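# Unclip both clips from the cell, keeping leads connected

## Task

Remove both clips from the cell and set them down clear of it, without bending the strips and with the leads left connected.

## Robot and tools

Robot: two arms, left_arm and right_arm, each with a two-finger gripper. The scene frame has its origin at table-top height, midway between the arms' nominal bases; +z is up, +x points out over the table, and left_arm is on the +y side (arm names do not match image sides). Calibrated bases: left_arm at (+0.020, +0.349, +0.044) m, quat_wxyz (+1.000, 0, 0, -0.016); right_arm at (-0.036, -0.363, +0.048) m, quat_wxyz (+1.000, 0, 0, -0.004). A camera stand sits behind the arms. Cameras: cam_head_left and cam_head_right, both 672x504.

Frames: every hand pose, velocity, target and wrist-camera pose an arm reports is in that arm's own base frame. Table and fixed cameras use the scene frame. Offsets run along the arm's own base axes, and rotations turn about the Hand target's position. A gripper's fingers point along its +z and open and close along its y. end_effector_position is the point between the pads, just under 1 cm behind the tips. Reported poses can be off by a few cm, more at long reach.

execute_actions(actions, cameras): actions is a list of actions; each action is a table of up to 15 rows, one row per 1/30 s step, and a short table repeats its last row to fill 15 steps. Each row is 14 numbers in [-1, 1]: left_arm dx, dy, dz, rx, ry, rz, opening, then right_arm the same seven. All 14 are always needed. dx..rz are offsets, not poses: every row counts from the Hand target as it was when that action began, not from the previous row, and the next action starts from the new Hand target, so sending the same offset again moves further. Scale: 1.0 = 0.6 m for dx, dy, dz, and 180 degrees for the rotation vector rx, ry, rz. A translation longer than 1.0 is shortened along its direction. Sending six zeros re-commands the current Hand target. Opening is absolute: +1 fully open (about 87 mm between pads), +0.5 about 69 mm, 0 about 43 mm, -0.5 about 18 mm, -1 closed. A 0 opening is a real command, so to keep a gripper as it is, resend its present value. Images return only when actions is empty or cameras names them; an empty list also shows the scene number and task.

move(target, speed, blend, opening_speed, blocking, cameras): target is one 14-number row as above, or a list of up to 15 rows; every row in the list is an offset from the same starting Hand targets, not from the row before. Grippers follow straight lines, finish together, take at least 0.5 s and are cut off at 10 s total. speed is the top path speed in m/s, 0.002 to 2.9 (default 0.25), with rotation capped at twice that value in rad/s; give one value or one per target. blend (m, default 0) rounds corners of a list; 0 means halt at each point. opening_speed (per second on the -1..+1 scale, at least 0.2) ramps the fingers. blocking=false returns after about 0.5 s while the move continues. Paths do not avoid obstacles or the other arm; faster moves lag, stray and strike harder. Keep paths away from an arm's own base, since that can flip its shoulder posture. The result adds a move: line giving the ending (done, off_target, moving, held, fault) and any limits (paced = pose clipped, held = steps withheld). done means within 10 mm and 2 degrees at rest; neither done nor off_target tells you about contact.

wait(seconds 0 to 10) lets time pass holding commands (a running move continues). stop brakes a running move. zoom_image(camera = cam_head_left or cam_head_right, region = [x0, y0, x1, y1] pixels from the top-left, at most 504 by 504) enlarges the newest image. finished_scene(scene = the current scene's number) ends the scene irreversibly; the goal must hold with the robot let go.

Results: end_effector_position (m) and end_effector_quat_wxyz per arm; Hand target (the last commanded pose after clipping; next offsets count from it); Tool commands; grip_measured (on the opening scale; Joint positions gives the gripper on 0 closed to 1 open); Joint velocities (omitted when all are within noise); Joint torques (joint order without gripper, positive toward larger joint value, joints 1 to 3 wrap at plus or minus 28 N m, include arm weight); motor temperatures. Joint ranges in rad: waist -2.618..3.054, shoulder 0..3.142, elbow 0..3.142 (straight at 2.901), wrist pitch -1.571..1.571, wrist yaw -1.571..1.571, wrist roll -2.094..2.094.

Control quirks: commanded orientation is clipped to within 40 degrees of the measured one each step. Friction and weight leave the gripper short, low or tilted, more when stretched; tiny moves may not happen or may go sideways. Check the pose after each move and correct tilt. If the gripper rests short, send the remaining gap as an offset. An arm blocked by something keeps pushing until you command its target back behind the gripper.

Gripping: to hold a part, command about 0.04 below the grip_measured value at first contact for full force (less for a lighter hold). Readings can be off by about 1 mm. Pads give about 20 N each; a fast close squeezes harder.

Avoid: dropping or releasing moving parts, anything leaving the table, slamming into fixed or heavy items, hard pushes, any contact or press between the two arms (including one gripper closing on the other's fingers), strain on wrist camera cables, and bending the strips or pulling the leads out. Heat: holding loads, stretched poses and pushing at unreachable targets warm motors; MOTOR HOT appears at 75 °C, at 90 °C the arm folds and idles, at 100 °C it goes limp. Smooth, economical, quick motion is preferred, and thinking time also lets the scene run.

Each tool is called after ">>>" by a JSON object that holds its "method" and its "body".

## Session

>>> {"method": "execute_actions", "body": {"actions": []}}

Scene clock: 0.00 s.
left_arm: end_effector_position=(+0.3735, +0.0505, +0.0578) grip_measured=+1.000 end_effector_quat_wxyz=(+0.599, -0.124, +0.784, +0.107) | right_arm: end_effector_position=(+0.3587, -0.0529, +0.0309) grip_measured=+0.994 end_effector_quat_wxyz=(+0.535, +0.101, +0.826, -0.146)
Joint positions: left_arm=[-0.01 1.566 0.315 0.973 -0.332 -0.073 1] | right_arm=[0.035 1.568 0.342 0.797 0.388 0.028 0.997]
Joint velocities: within noise
Joint torques (N m): no reading
Motor temperatures (°C): left_arm=[24 32 33 33 24 24 26] | right_arm=[28 34 29 29 24 25 24]
Heat: left arm: 33 °C; right arm: 34 °C.
Hand target: left_arm +0.3753, +0.0505, +0.0610; +0.602, -0.124, +0.781, +0.107 | right_arm +0.3595, -0.0528, +0.0320; +0.535, +0.101, +0.826, -0.145
Tool commands: left_gripper/opening=+1.0 right_gripper/opening=+1.0

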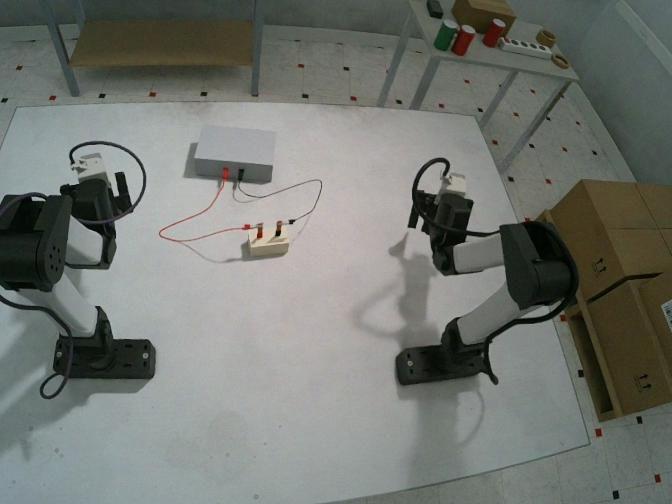

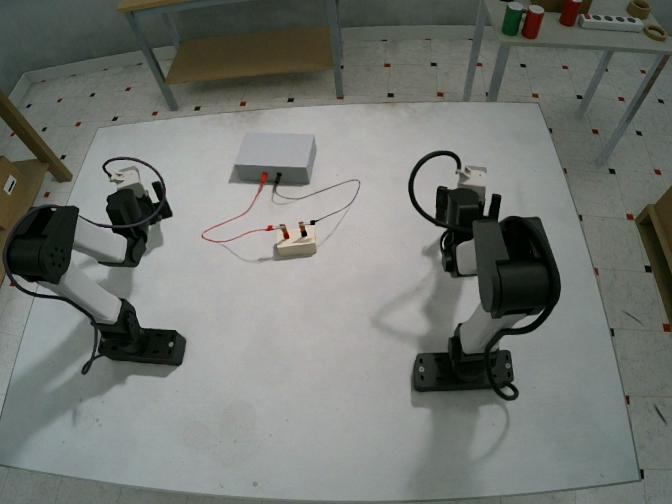

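>>> {"method": "zoom_image", "body": {"camera": "cam_head_left", "region": [230, 200, 310, 270]}}

>>> {"method": "zoom_image", "body": {"camera": "cam_head_right", "region": [255, 200, 335, 270]}}

Scaled by 6.300 from the camera's 672x504 image, which has a finer 960x720 frame.

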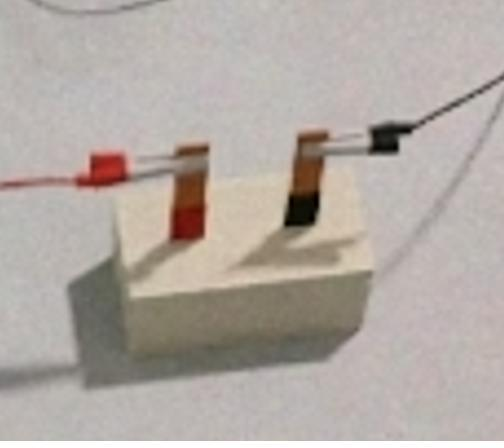

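Scaled by 6.300 from the camera's 672x504 image, which has a finer 960x720 frame.

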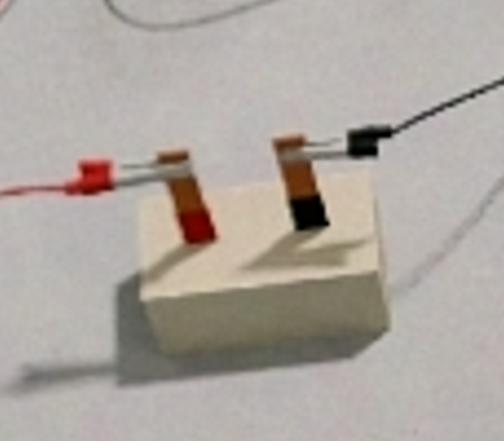

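>>> {"method": "move", "body": {"target": [[0,0,0.16,0,0,0,1,0,0,0.2,0,0,0,1],[-0.147,-0.451,0.158,0.273,0.392,-0.5,0,-0.042,0.498,0.2,-0.212,0.369,0.502,0]], "blend": 0.03, "cameras": ["all"]}}

Scene clock: 8.17 s.
left_arm: end_effector_position=(+0.2939, -0.1893, +0.1607) grip_measured=+1.000 end_effector_quat_wxyz=(+0.022, +0.652, +0.758, +0.021) | right_arm: end_effector_position=(+0.3378, +0.2077, +0.1530) grip_measured=+0.994 end_effector_quat_wxyz=(+0.017, -0.656, +0.754, -0.028)
Joint positions: left_arm=[-0.673 1.959 1.928 -1.493 -0.04 0.748 1] | right_arm=[0.649 2.192 2.247 -1.589 0.054 -0.783 0.997]
Joint torques (N m): left_arm=[-0.36 -10.71 5.64 0.32 0.04 0.04] | right_arm=[0.64 -12.78 5.86 0.72 -0.1 -0.08]
Heat: left arm: 35 °C; right arm: 35 °C.
Hand target: left_arm +0.2944, -0.1906, +0.1604; +0.025, +0.654, +0.756, +0.021 (not the last commanded pose) | right_arm +0.3413, +0.2134, +0.1529; +0.029, -0.658, +0.752, -0.027 (not the last commanded pose)
Tool commands: left_gripper/opening=+1.0 right_gripper/opening=+1.0
Off the commanded pose: left_arm 0.032 m, 9 deg | right_arm 0.039 m, 9 deg.
joint read past its limit (right arm) — joint 4 (wrist pitch), lower limit.
move: held (left_arm, right_arm; a check stopped the path); path passed 1 of 2 targets; target 2's new opening was not sent; limits=held
pose unreachable (left arm): on one or more control steps of this call, first in action 0 (counted from 0), this arm could not follow its commanded pose, so it was not sent that pose on those steps. It may still have moved: this result reports where it is.
cause: moving toward the commanded pose would bring a part of the arm too close to another arm (this arm's wrist (the part past joint 4) and the right arm's wrist (the part past joint 4), along the way the arms are being sent, or toward where that arm still pushes).
pose unreachable (right arm): on one or more control steps of this call, first in action 0 (counted from 0), this arm could not follow its commanded pose, so it was not sent that pose on those steps. It may still have moved: this result reports where it is.
cause: moving toward the commanded pose would bring a part of the arm too close to another arm (this arm's wrist (the part past joint 4) and the left arm's wrist (the part past joint 4), along the way the arms are being sent, or toward where that arm still pushes).

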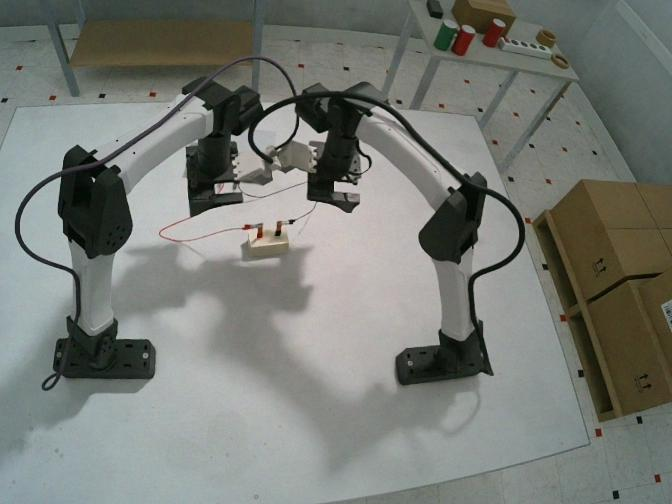

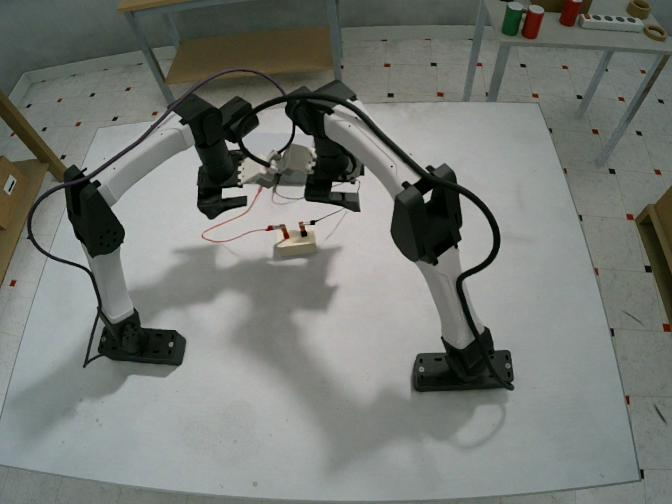

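>>> {"method": "move", "body": {"target": [[0,0,0,0,0,0,1,-0.05,-0.33,0,0,0,0,1],[0,-0.05,-0.16,0,0,0,1,-0.05,-0.33,0,0,0,0,1]], "cameras": ["all"]}}

Scene clock: 11.43 s.
left_arm: end_effector_position=(+0.2945, -0.2201, +0.0694) grip_measured=+1.000 end_effector_quat_wxyz=(+0.027, +0.657, +0.753, +0.020) | right_arm: end_effector_position=(+0.3123, +0.0127, +0.1497) grip_measured=+0.994 end_effector_quat_wxyz=(+0.018, -0.654, +0.756, -0.028)
Joint positions: left_arm=[-0.734 2.02 1.651 -1.15 -0.04 0.701 1] | right_arm=[0.185 1.711 1.564 -1.364 0.031 -1.242 0.997]
Joint torques (N m): left_arm=[-0.46 -10.37 5.29 0.37 0 -0.08] | right_arm=[0.29 -10.21 5.37 0.56 -0.23 -0.17]
Heat: left arm: 35 °C; right arm: 36 °C.
Hand target: left_arm +0.2943, -0.2207, +0.0644; +0.025, +0.654, +0.755, +0.021 | right_arm +0.3113, +0.0153, +0.1528; +0.029, -0.658, +0.752, -0.027
Off the commanded pose: left_arm 0.005 m, 0 deg | right_arm 0.004 m, 1 deg.
move: done

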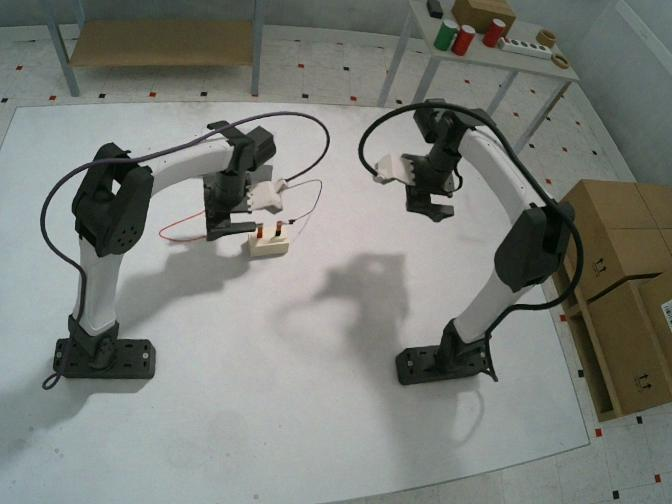

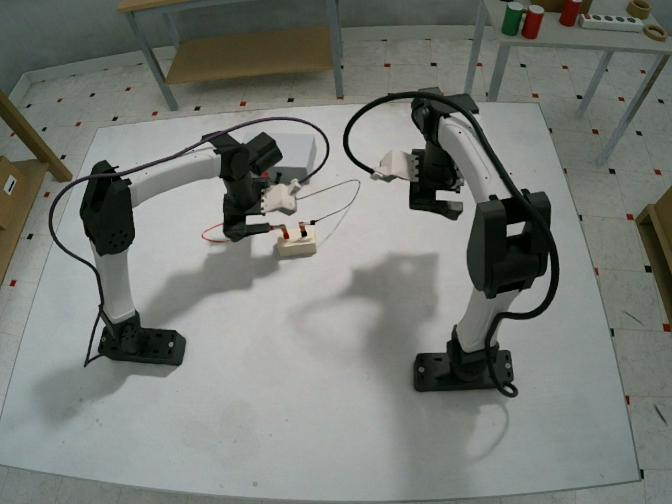

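>>> {"method": "zoom_image", "body": {"camera": "cam_head_left", "region": [190, 110, 330, 270]}}

>>> {"method": "zoom_image", "body": {"camera": "cam_head_right", "region": [200, 110, 340, 270]}}

Scaled by 3.150 from the camera's 672x504 image, which has a finer 960x720 frame.

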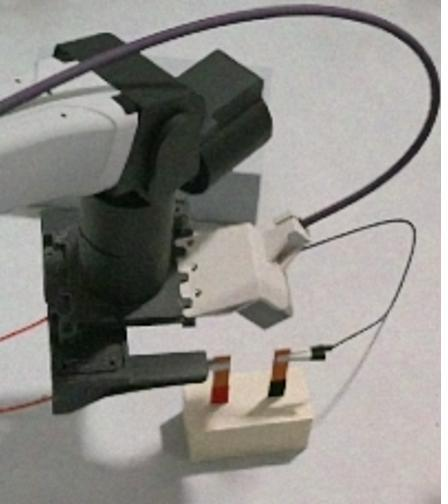

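Scaled by 3.150 from the camera's 672x504 image, which has a finer 960x720 frame.

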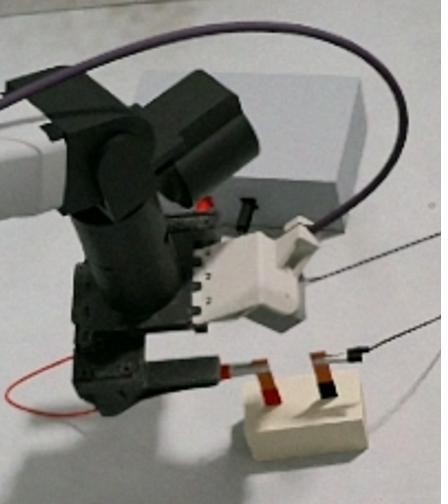

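>>> {"method": "move", "body": {"target": [0,0.08,0.06,-0.22,-0.031,0,0,0,0,0,0,0,0,1], "cameras": ["all"]}}

>>> {"method": "zoom_image", "body": {"camera": "cam_head_left", "region": [170, 110, 330, 270]}}

>>> {"method": "zoom_image", "body": {"camera": "cam_head_right", "region": [180, 110, 340, 270]}}

Scene clock: 16.37 s.
left_arm: end_effector_position=(+0.2951, -0.1714, +0.0957) grip_measured=+0.000 end_effector_quat_wxyz=(+0.267, +0.602, +0.725, -0.202) | right_arm: end_effector_position=(+0.3123, +0.0127, +0.1497) grip_measured=+0.994 end_effector_quat_wxyz=(+0.018, -0.654, +0.756, -0.028)
Joint positions: left_arm=[-0.333 1.552 1.106 -0.715 0.564 0.932 0.5] | right_arm=[0.185 1.711 1.564 -1.364 0.031 -1.242 0.997]
Joint torques (N m): left_arm=[0.12 -9.36 5.2 1.02 0.62 0.1] | right_arm=[0.27 -10.22 5.33 0.59 -0.23 -0.16]
Heat: left arm: 35 °C; right arm: 37 °C.
Hand target: left_arm +0.2944, -0.1727, +0.1004; +0.281, +0.605, +0.716, -0.205 | right_arm +0.3113, +0.0153, +0.1528; +0.029, -0.658, +0.752, -0.027
Off the commanded pose: left_arm 0.005 m, 2 deg | right_arm 0.004 m, 1 deg.
move: done

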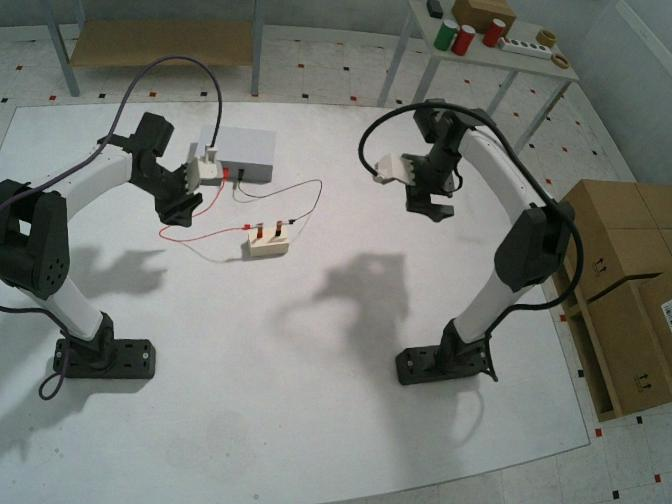

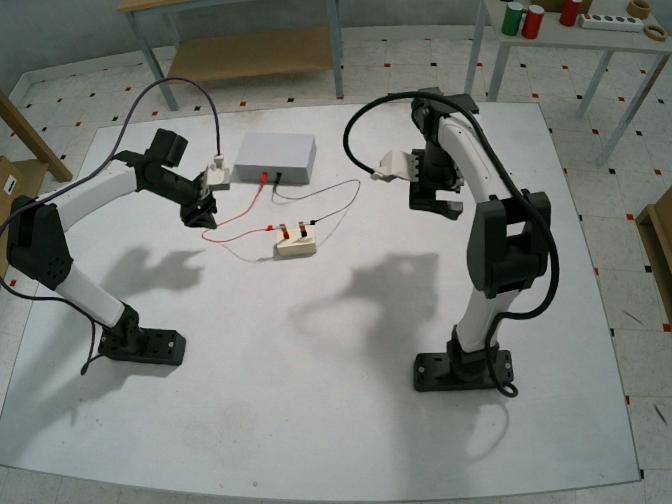

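Scaled by 3.150 from the camera's 672x504 image, which has a finer 960x720 frame.

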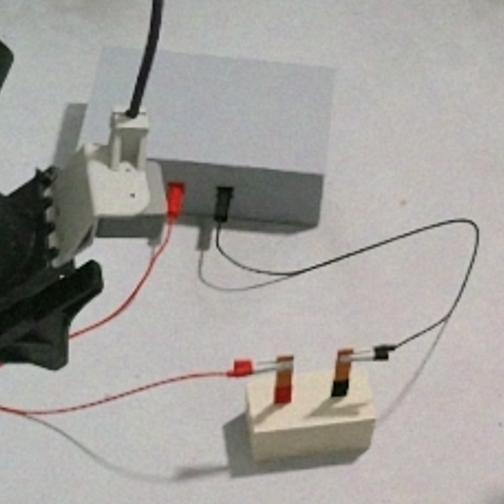

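Scaled by 3.150 from the camera's 672x504 image, which has a finer 960x720 frame.

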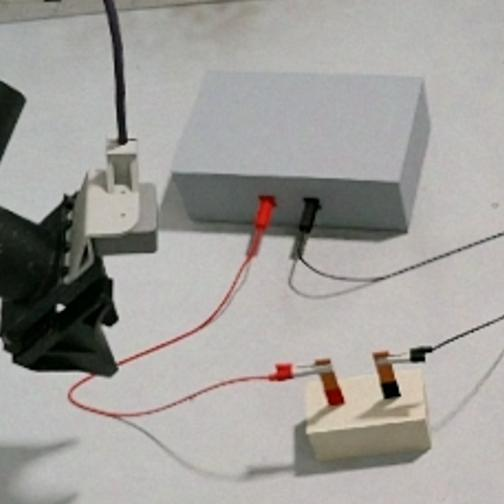

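>>> {"method": "move", "body": {"target": [0,-0.13,0,0,0,0,0.2,0,0,0,0,0,0,1], "cameras": ["all"]}}

>>> {"method": "zoom_image", "body": {"camera": "cam_head_left", "region": [190, 150, 310, 270]}}

>>> {"method": "zoom_image", "body": {"camera": "cam_head_right", "region": [210, 150, 330, 270]}}

Scene clock: 18.13 s.
left_arm: end_effector_position=(+0.2826, -0.2452, +0.0938) grip_measured=+0.200 end_effector_quat_wxyz=(+0.267, +0.607, +0.717, -0.213) | right_arm: end_effector_position=(+0.3123, +0.0127, +0.1497) grip_measured=+0.994 end_effector_quat_wxyz=(+0.018, -0.654, +0.756, -0.028)
Joint positions: left_arm=[-0.559 1.613 1.141 -0.579 0.488 0.714 0.6] | right_arm=[0.185 1.711 1.564 -1.364 0.031 -1.242 0.997]
Joint torques (N m): left_arm=[-0.21 -6.42 9.28 1.22 0.18 -0.1] | right_arm=[0.31 -10.28 5.35 0.56 -0.23 -0.14]
Heat: left arm: 35 °C; right arm: 38 °C.
Hand target: left_arm +0.2944, -0.2506, +0.1004; +0.281, +0.605, +0.716, -0.205 | right_arm +0.3113, +0.0153, +0.1528; +0.029, -0.658, +0.752, -0.027
Off the commanded pose: left_arm 0.014 m, 2 deg | right_arm 0.004 m, 1 deg.
move: off_target (left_arm)

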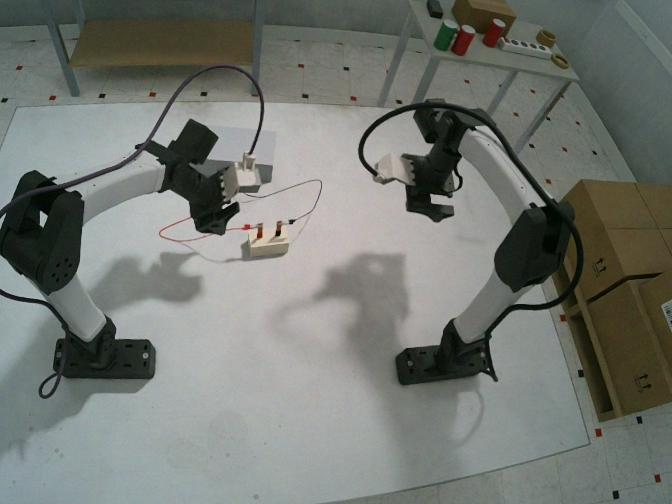

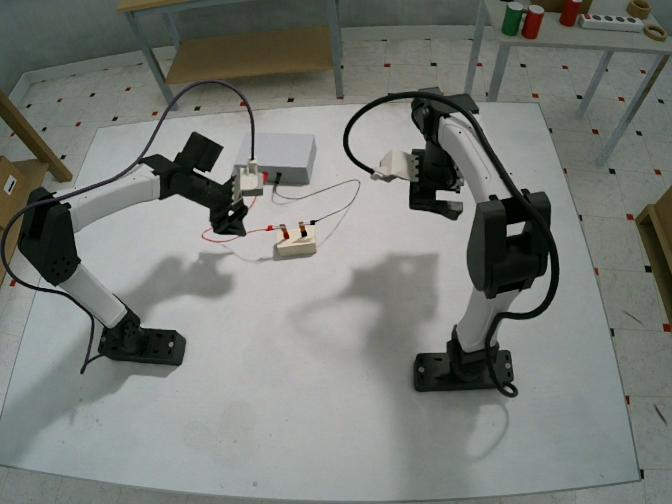

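Scaled by 4.200 from the camera's 672x504 image, which has a finer 960x720 frame.

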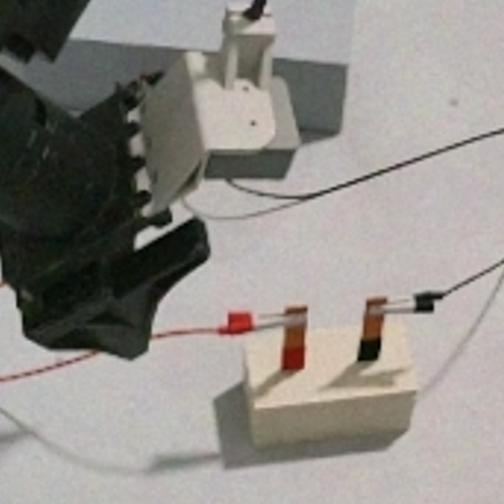

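Scaled by 4.200 from the camera's 672x504 image, which has a finer 960x720 frame.

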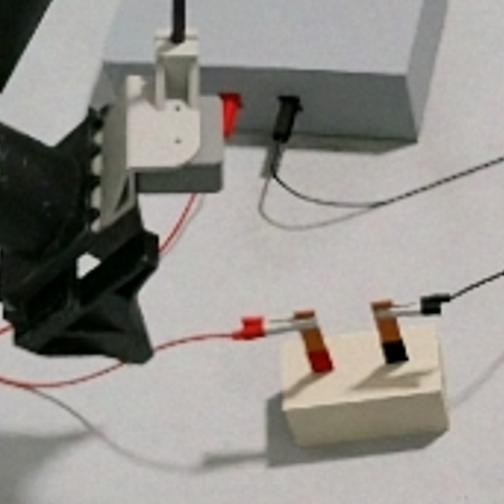

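>>> {"method": "move", "body": {"target": [0.02,0.02,-0.06,0,0,0,0.2,0,0,0,0,0,0,1], "cameras": ["all"]}}

>>> {"method": "zoom_image", "body": {"camera": "cam_head_left", "region": [190, 150, 310, 270]}}

>>> {"method": "zoom_image", "body": {"camera": "cam_head_right", "region": [210, 150, 330, 270]}}

Scene clock: 20.40 s.
left_arm: end_effector_position=(+0.3069, -0.2385, +0.0704) grip_measured=+0.200 end_effector_quat_wxyz=(+0.283, +0.602, +0.719, -0.201) | right_arm: end_effector_position=(+0.3123, +0.0127, +0.1497) grip_measured=+0.994 end_effector_quat_wxyz=(+0.018, -0.654, +0.756, -0.028)
Joint positions: left_arm=[-0.513 1.677 1.107 -0.463 0.487 0.745 0.6] | right_arm=[0.185 1.711 1.564 -1.364 0.031 -1.242 0.997]
Joint torques (N m): left_arm=[0.02 -7.27 5.46 1.29 0.48 0.07] | right_arm=[0.38 -10.24 5.29 0.59 -0.23 -0.18]
Heat: left arm: 36 °C; right arm: 38 °C.
Hand target: left_arm +0.3063, -0.2387, +0.0644; +0.281, +0.605, +0.716, -0.205 | right_arm +0.3113, +0.0153, +0.1528; +0.029, -0.658, +0.752, -0.027
Off the commanded pose: left_arm 0.006 m, 1 deg | right_arm 0.004 m, 1 deg.
move: done

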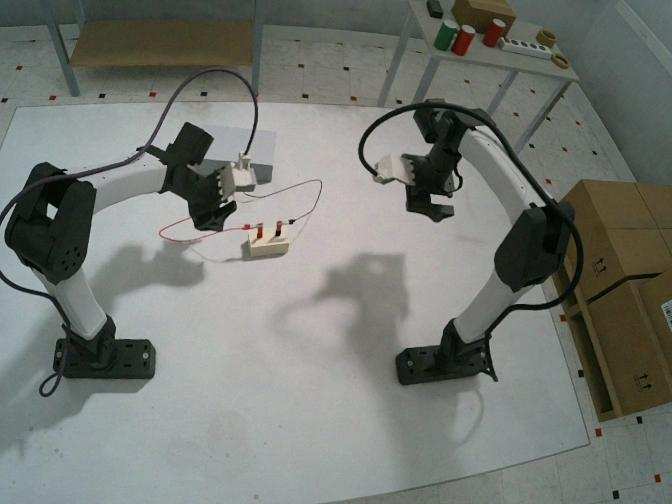

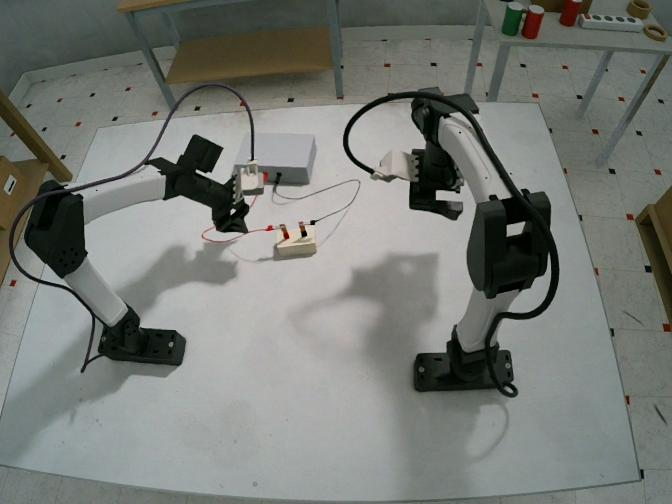

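Scaled by 4.200 from the camera's 672x504 image, which has a finer 960x720 frame.

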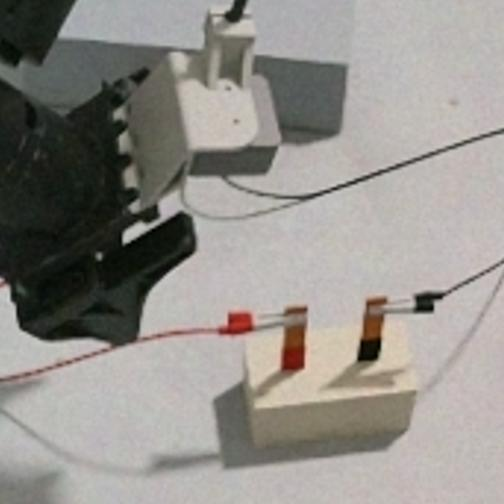

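Scaled by 4.200 from the camera's 672x504 image, which has a finer 960x720 frame.

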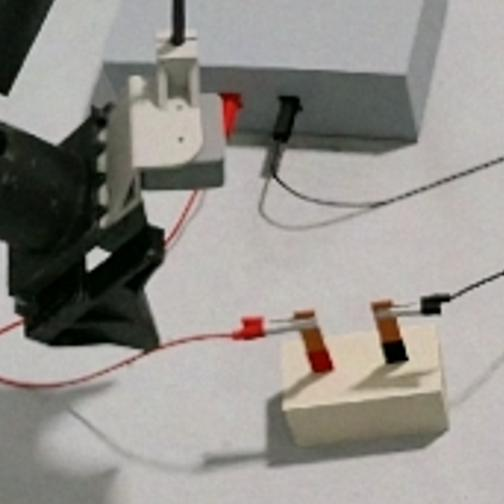

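>>> {"method": "zoom_image", "body": {"camera": "cam_head_left", "region": [190, 190, 250, 250]}}

>>> {"method": "zoom_image", "body": {"camera": "cam_head_right", "region": [205, 190, 265, 250]}}

Scaled by 8.400 from the camera's 672x504 image, which has a finer 960x720 frame.

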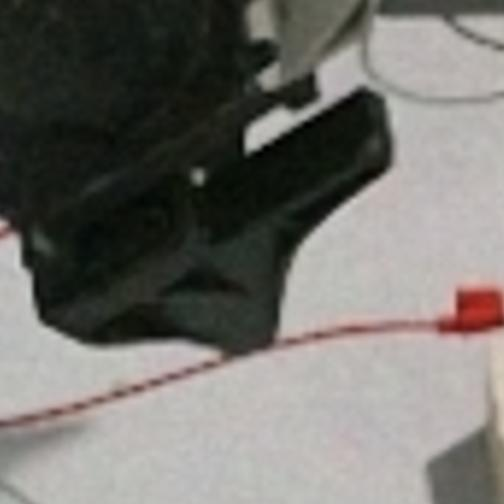

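Scaled by 8.400 from the camera's 672x504 image, which has a finer 960x720 frame.

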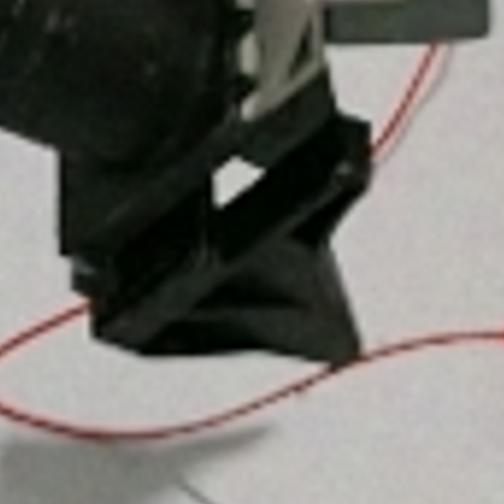

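>>> {"method": "zoom_image", "body": {"camera": "cam_head_left", "region": [350, 90, 480, 240]}}

>>> {"method": "zoom_image", "body": {"camera": "cam_head_right", "region": [350, 80, 480, 230]}}

Scaled by 3.360 from the camera's 672x504 image, which has a finer 960x720 frame.

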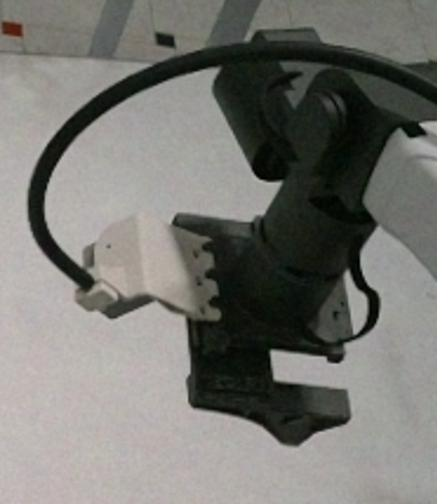

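Scaled by 3.360 from the camera's 672x504 image, which has a finer 960x720 frame.

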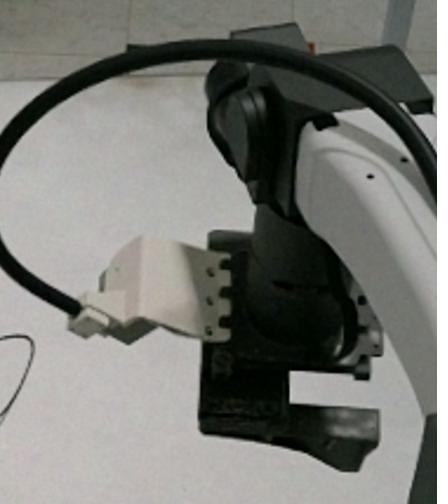

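>>> {"method": "move", "body": {"target": [0,-0.06,-0.035,0,0,0,0.2,0,0,0,0,0,0,1], "speed": 0.12, "cameras": ["all"]}}

>>> {"method": "zoom_image", "body": {"camera": "cam_head_left", "region": [210, 190, 290, 270]}}

>>> {"method": "zoom_image", "body": {"camera": "cam_head_right", "region": [235, 190, 315, 270]}}

Scene clock: 25.47 s.
left_arm: end_effector_position=(+0.3029, -0.2740, +0.0470) grip_measured=+0.200 end_effector_quat_wxyz=(+0.280, +0.608, +0.712, -0.211) | right_arm: end_effector_position=(+0.3123, +0.0127, +0.1497) grip_measured=+0.994 end_effector_quat_wxyz=(+0.018, -0.654, +0.756, -0.028)
Joint positions: left_arm=[-0.599 1.769 1.107 -0.344 0.465 0.676 0.6] | right_arm=[0.185 1.711 1.564 -1.364 0.031 -1.242 0.997]
Joint torques (N m): left_arm=[-0.32 -7.83 6.42 1.28 0.14 -0.08] | right_arm=[0.34 -10.25 5.35 0.59 -0.24 -0.17]
Motor temperatures (°C): left_arm=[24 35 36 35 24 24 26] | right_arm=[28 39 31 29 24 24 23]
Heat: left arm: 36 °C; right arm: 39 °C.
Hand target: left_arm +0.3063, -0.2746, +0.0433; +0.281, +0.605, +0.716, -0.205 | right_arm +0.3113, +0.0153, +0.1528; +0.029, -0.658, +0.752, -0.027
Off the commanded pose: left_arm 0.005 m, 1 deg | right_arm 0.004 m, 1 deg.
move: done

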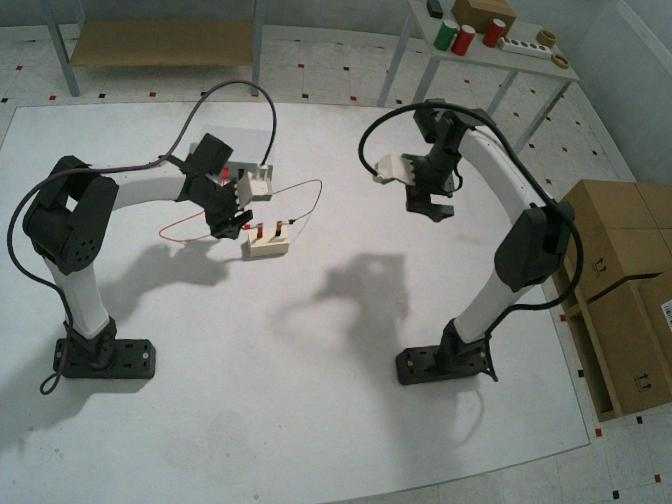

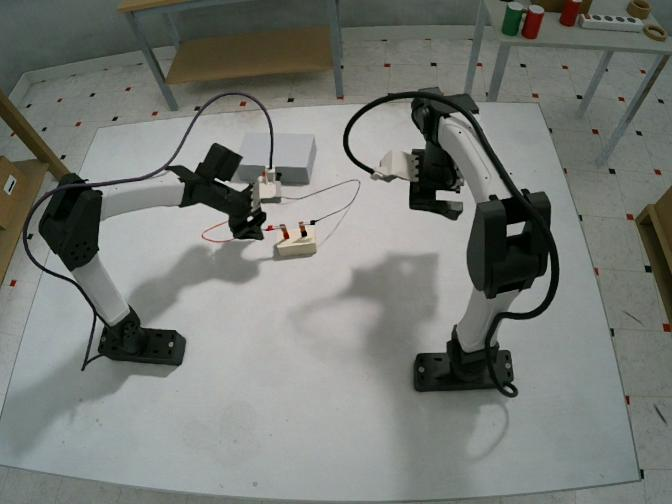

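Scaled by 6.300 from the camera's 672x504 image, which has a finer 960x720 frame.

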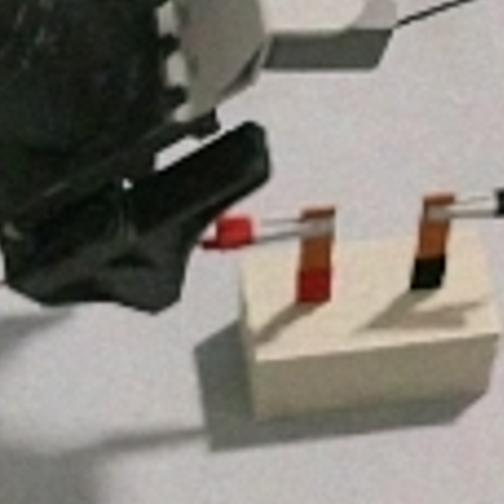

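Scaled by 6.300 from the camera's 672x504 image, which has a finer 960x720 frame.

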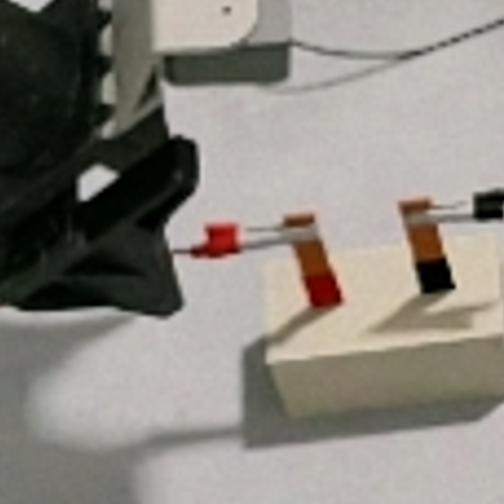

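>>> {"method": "move", "body": {"target": [-0.023,0,0.035,0,0,0,0.2,0,0,0,0,0,0,1], "speed": 0.12, "cameras": ["all"]}}

>>> {"method": "zoom_image", "body": {"camera": "cam_head_left", "region": [210, 190, 290, 270]}}

>>> {"method": "zoom_image", "body": {"camera": "cam_head_right", "region": [235, 190, 315, 270]}}

Scene clock: 29.17 s.
left_arm: end_effector_position=(+0.2923, -0.2747, +0.0550) grip_measured=+0.200 end_effector_quat_wxyz=(+0.272, +0.607, +0.716, -0.211) | right_arm: end_effector_position=(+0.3123, +0.0127, +0.1497) grip_measured=+0.994 end_effector_quat_wxyz=(+0.018, -0.654, +0.756, -0.028)
Joint positions: left_arm=[-0.619 1.735 1.107 -0.384 0.453 0.654 0.6] | right_arm=[0.185 1.711 1.564 -1.364 0.031 -1.242 0.997]
Joint torques (N m): left_arm=[-0.39 -11.52 6.53 1.06 0.12 -0.06] | right_arm=[0.35 -10.25 5.31 0.6 -0.26 -0.15]
Heat: left arm: 36 °C; right arm: 40 °C.
Hand target: left_arm +0.2926, -0.2746, +0.0644; +0.281, +0.605, +0.716, -0.205 | right_arm +0.3113, +0.0153, +0.1528; +0.029, -0.658, +0.752, -0.027
Off the commanded pose: left_arm 0.009 m, 1 deg | right_arm 0.004 m, 1 deg.
move: done

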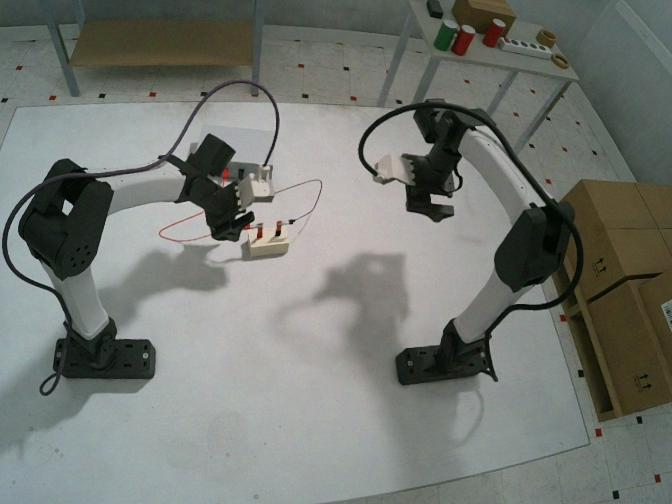

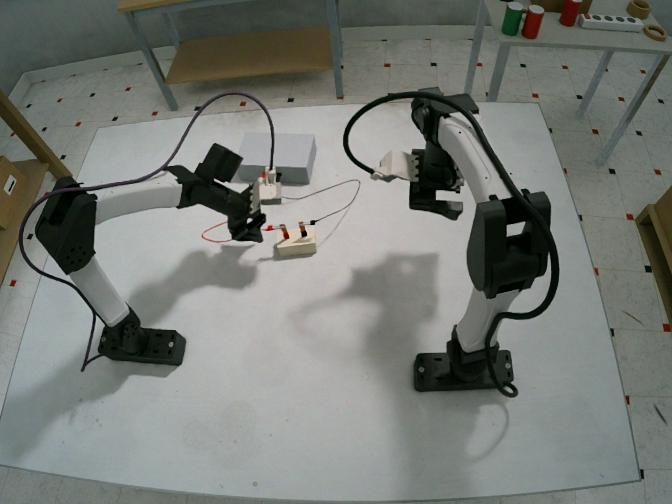

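Scaled by 6.300 from the camera's 672x504 image, which has a finer 960x720 frame.

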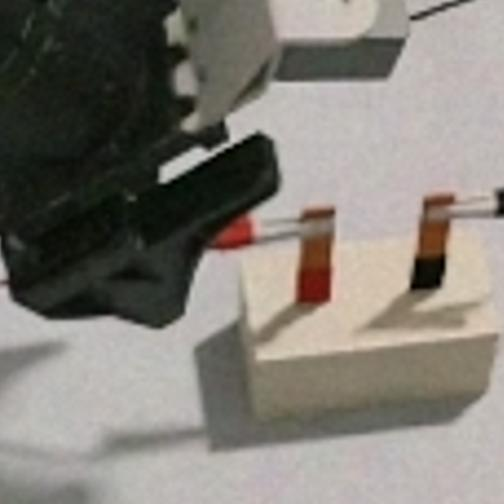

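Scaled by 6.300 from the camera's 672x504 image, which has a finer 960x720 frame.

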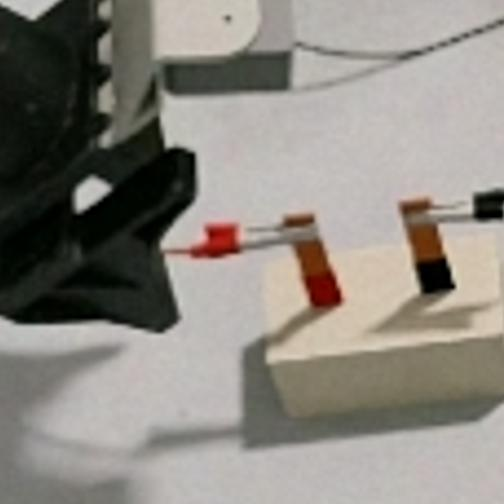

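>>> {"method": "move", "body": {"target": [-0.01,0.01,0.042,0,0,0,0.2,0,0,0,0,0,0,1], "speed": 0.12, "cameras": ["all"]}}

>>> {"method": "zoom_image", "body": {"camera": "cam_head_left", "region": [210, 190, 290, 270]}}

>>> {"method": "zoom_image", "body": {"camera": "cam_head_right", "region": [235, 190, 315, 270]}}

Scene clock: 30.83 s.
left_arm: end_effector_position=(+0.2768, -0.2636, +0.0685) grip_measured=+0.200 end_effector_quat_wxyz=(+0.255, +0.606, +0.723, -0.212) | right_arm: end_effector_position=(+0.3123, +0.0127, +0.1497) grip_measured=+0.994 end_effector_quat_wxyz=(+0.018, -0.654, +0.756, -0.028)
Joint positions: left_arm=[-0.619 1.672 1.107 -0.483 0.452 0.654 0.6] | right_arm=[0.185 1.711 1.564 -1.364 0.031 -1.242 0.997]
Joint torques (N m): left_arm=[-0.29 -11.02 9.48 1.03 0.17 -0.05] | right_arm=[0.29 -10.22 5.34 0.6 -0.22 -0.17]
Heat: left arm: 36 °C; right arm: 40 °C.
Hand target: left_arm +0.2865, -0.2686, +0.0895; +0.281, +0.605, +0.716, -0.205 | right_arm +0.3113, +0.0153, +0.1528; +0.029, -0.658, +0.752, -0.027
Off the commanded pose: left_arm 0.024 m, 3 deg | right_arm 0.004 m, 1 deg.
move: off_target (left_arm)

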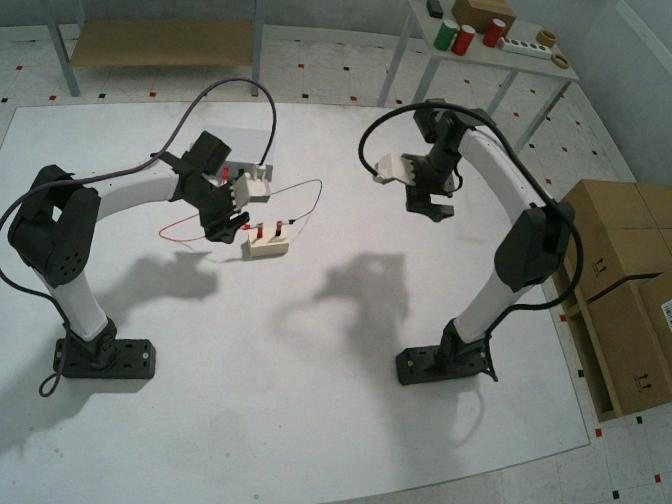

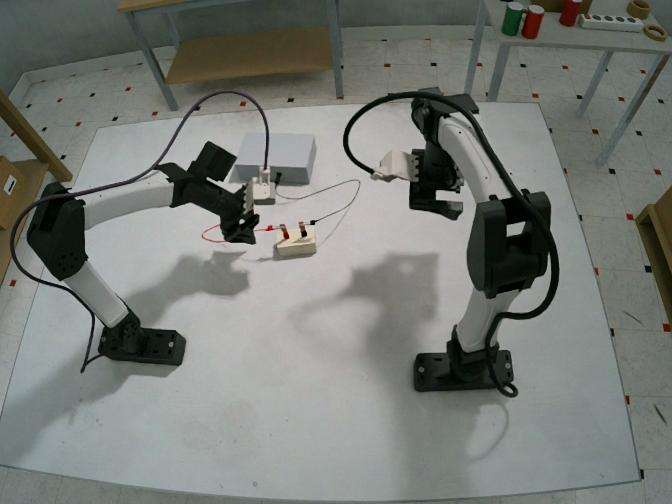

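Scaled by 6.300 from the camera's 672x504 image, which has a finer 960x720 frame.

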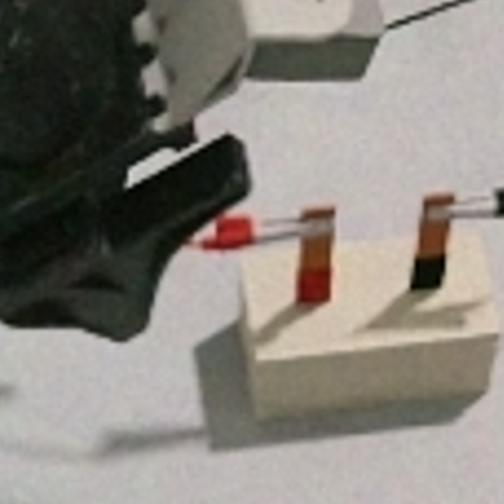

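Scaled by 6.300 from the camera's 672x504 image, which has a finer 960x720 frame.

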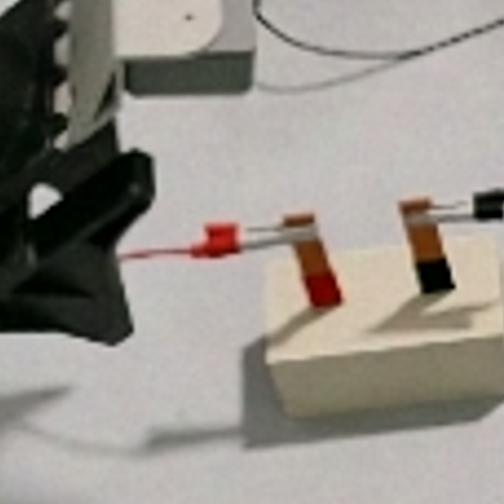

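>>> {"method": "move", "body": {"target": [[0,0.01,0.08,0,0,0,0.2,0,0,0,0,0,0,1],[0,0,-0.01,0,0,0,0.2,0,0,0,0,0,0,1]], "speed": 0.12, "cameras": ["all"]}}

>>> {"method": "zoom_image", "body": {"camera": "cam_head_left", "region": [210, 190, 290, 270]}}

>>> {"method": "zoom_image", "body": {"camera": "cam_head_right", "region": [235, 190, 315, 270]}}

Scene clock: 33.73 s.
left_arm: end_effector_position=(+0.2871, -0.2687, +0.0911) grip_measured=+0.200 end_effector_quat_wxyz=(+0.286, +0.605, +0.713, -0.209) | right_arm: end_effector_position=(+0.3123, +0.0127, +0.1497) grip_measured=+0.994 end_effector_quat_wxyz=(+0.018, -0.654, +0.756, -0.028)
Joint positions: left_arm=[-0.615 1.643 1.142 -0.484 0.452 0.654 0.6] | right_arm=[0.185 1.711 1.564 -1.364 0.031 -1.242 0.997]
Joint torques (N m): left_arm=[-0.65 -7.1 5.61 1.31 0.17 -0.04] | right_arm=[0.27 -10.24 5.33 0.57 -0.23 -0.15]
Heat: left arm: 37 °C; right arm: 40 °C.
Hand target: left_arm +0.2866, -0.2686, +0.0835; +0.281, +0.605, +0.716, -0.205 | right_arm +0.3113, +0.0153, +0.1528; +0.029, -0.658, +0.752, -0.027
Off the commanded pose: left_arm 0.008 m, 1 deg | right_arm 0.004 m, 1 deg.
move: done

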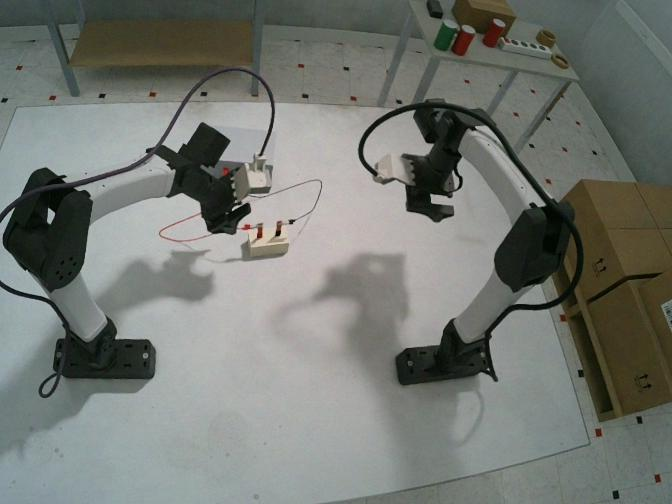

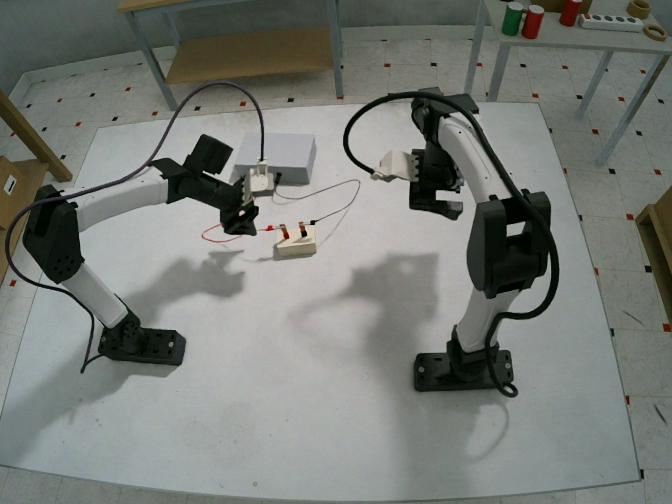

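Scaled by 6.300 from the camera's 672x504 image, which has a finer 960x720 frame.

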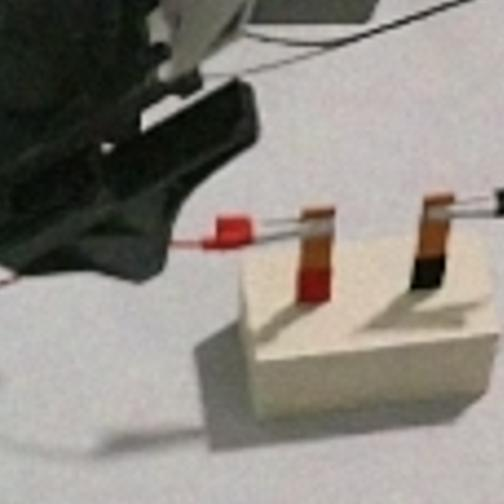

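Scaled by 6.300 from the camera's 672x504 image, which has a finer 960x720 frame.

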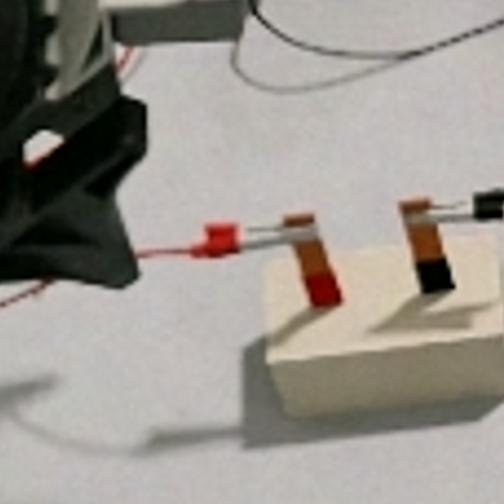

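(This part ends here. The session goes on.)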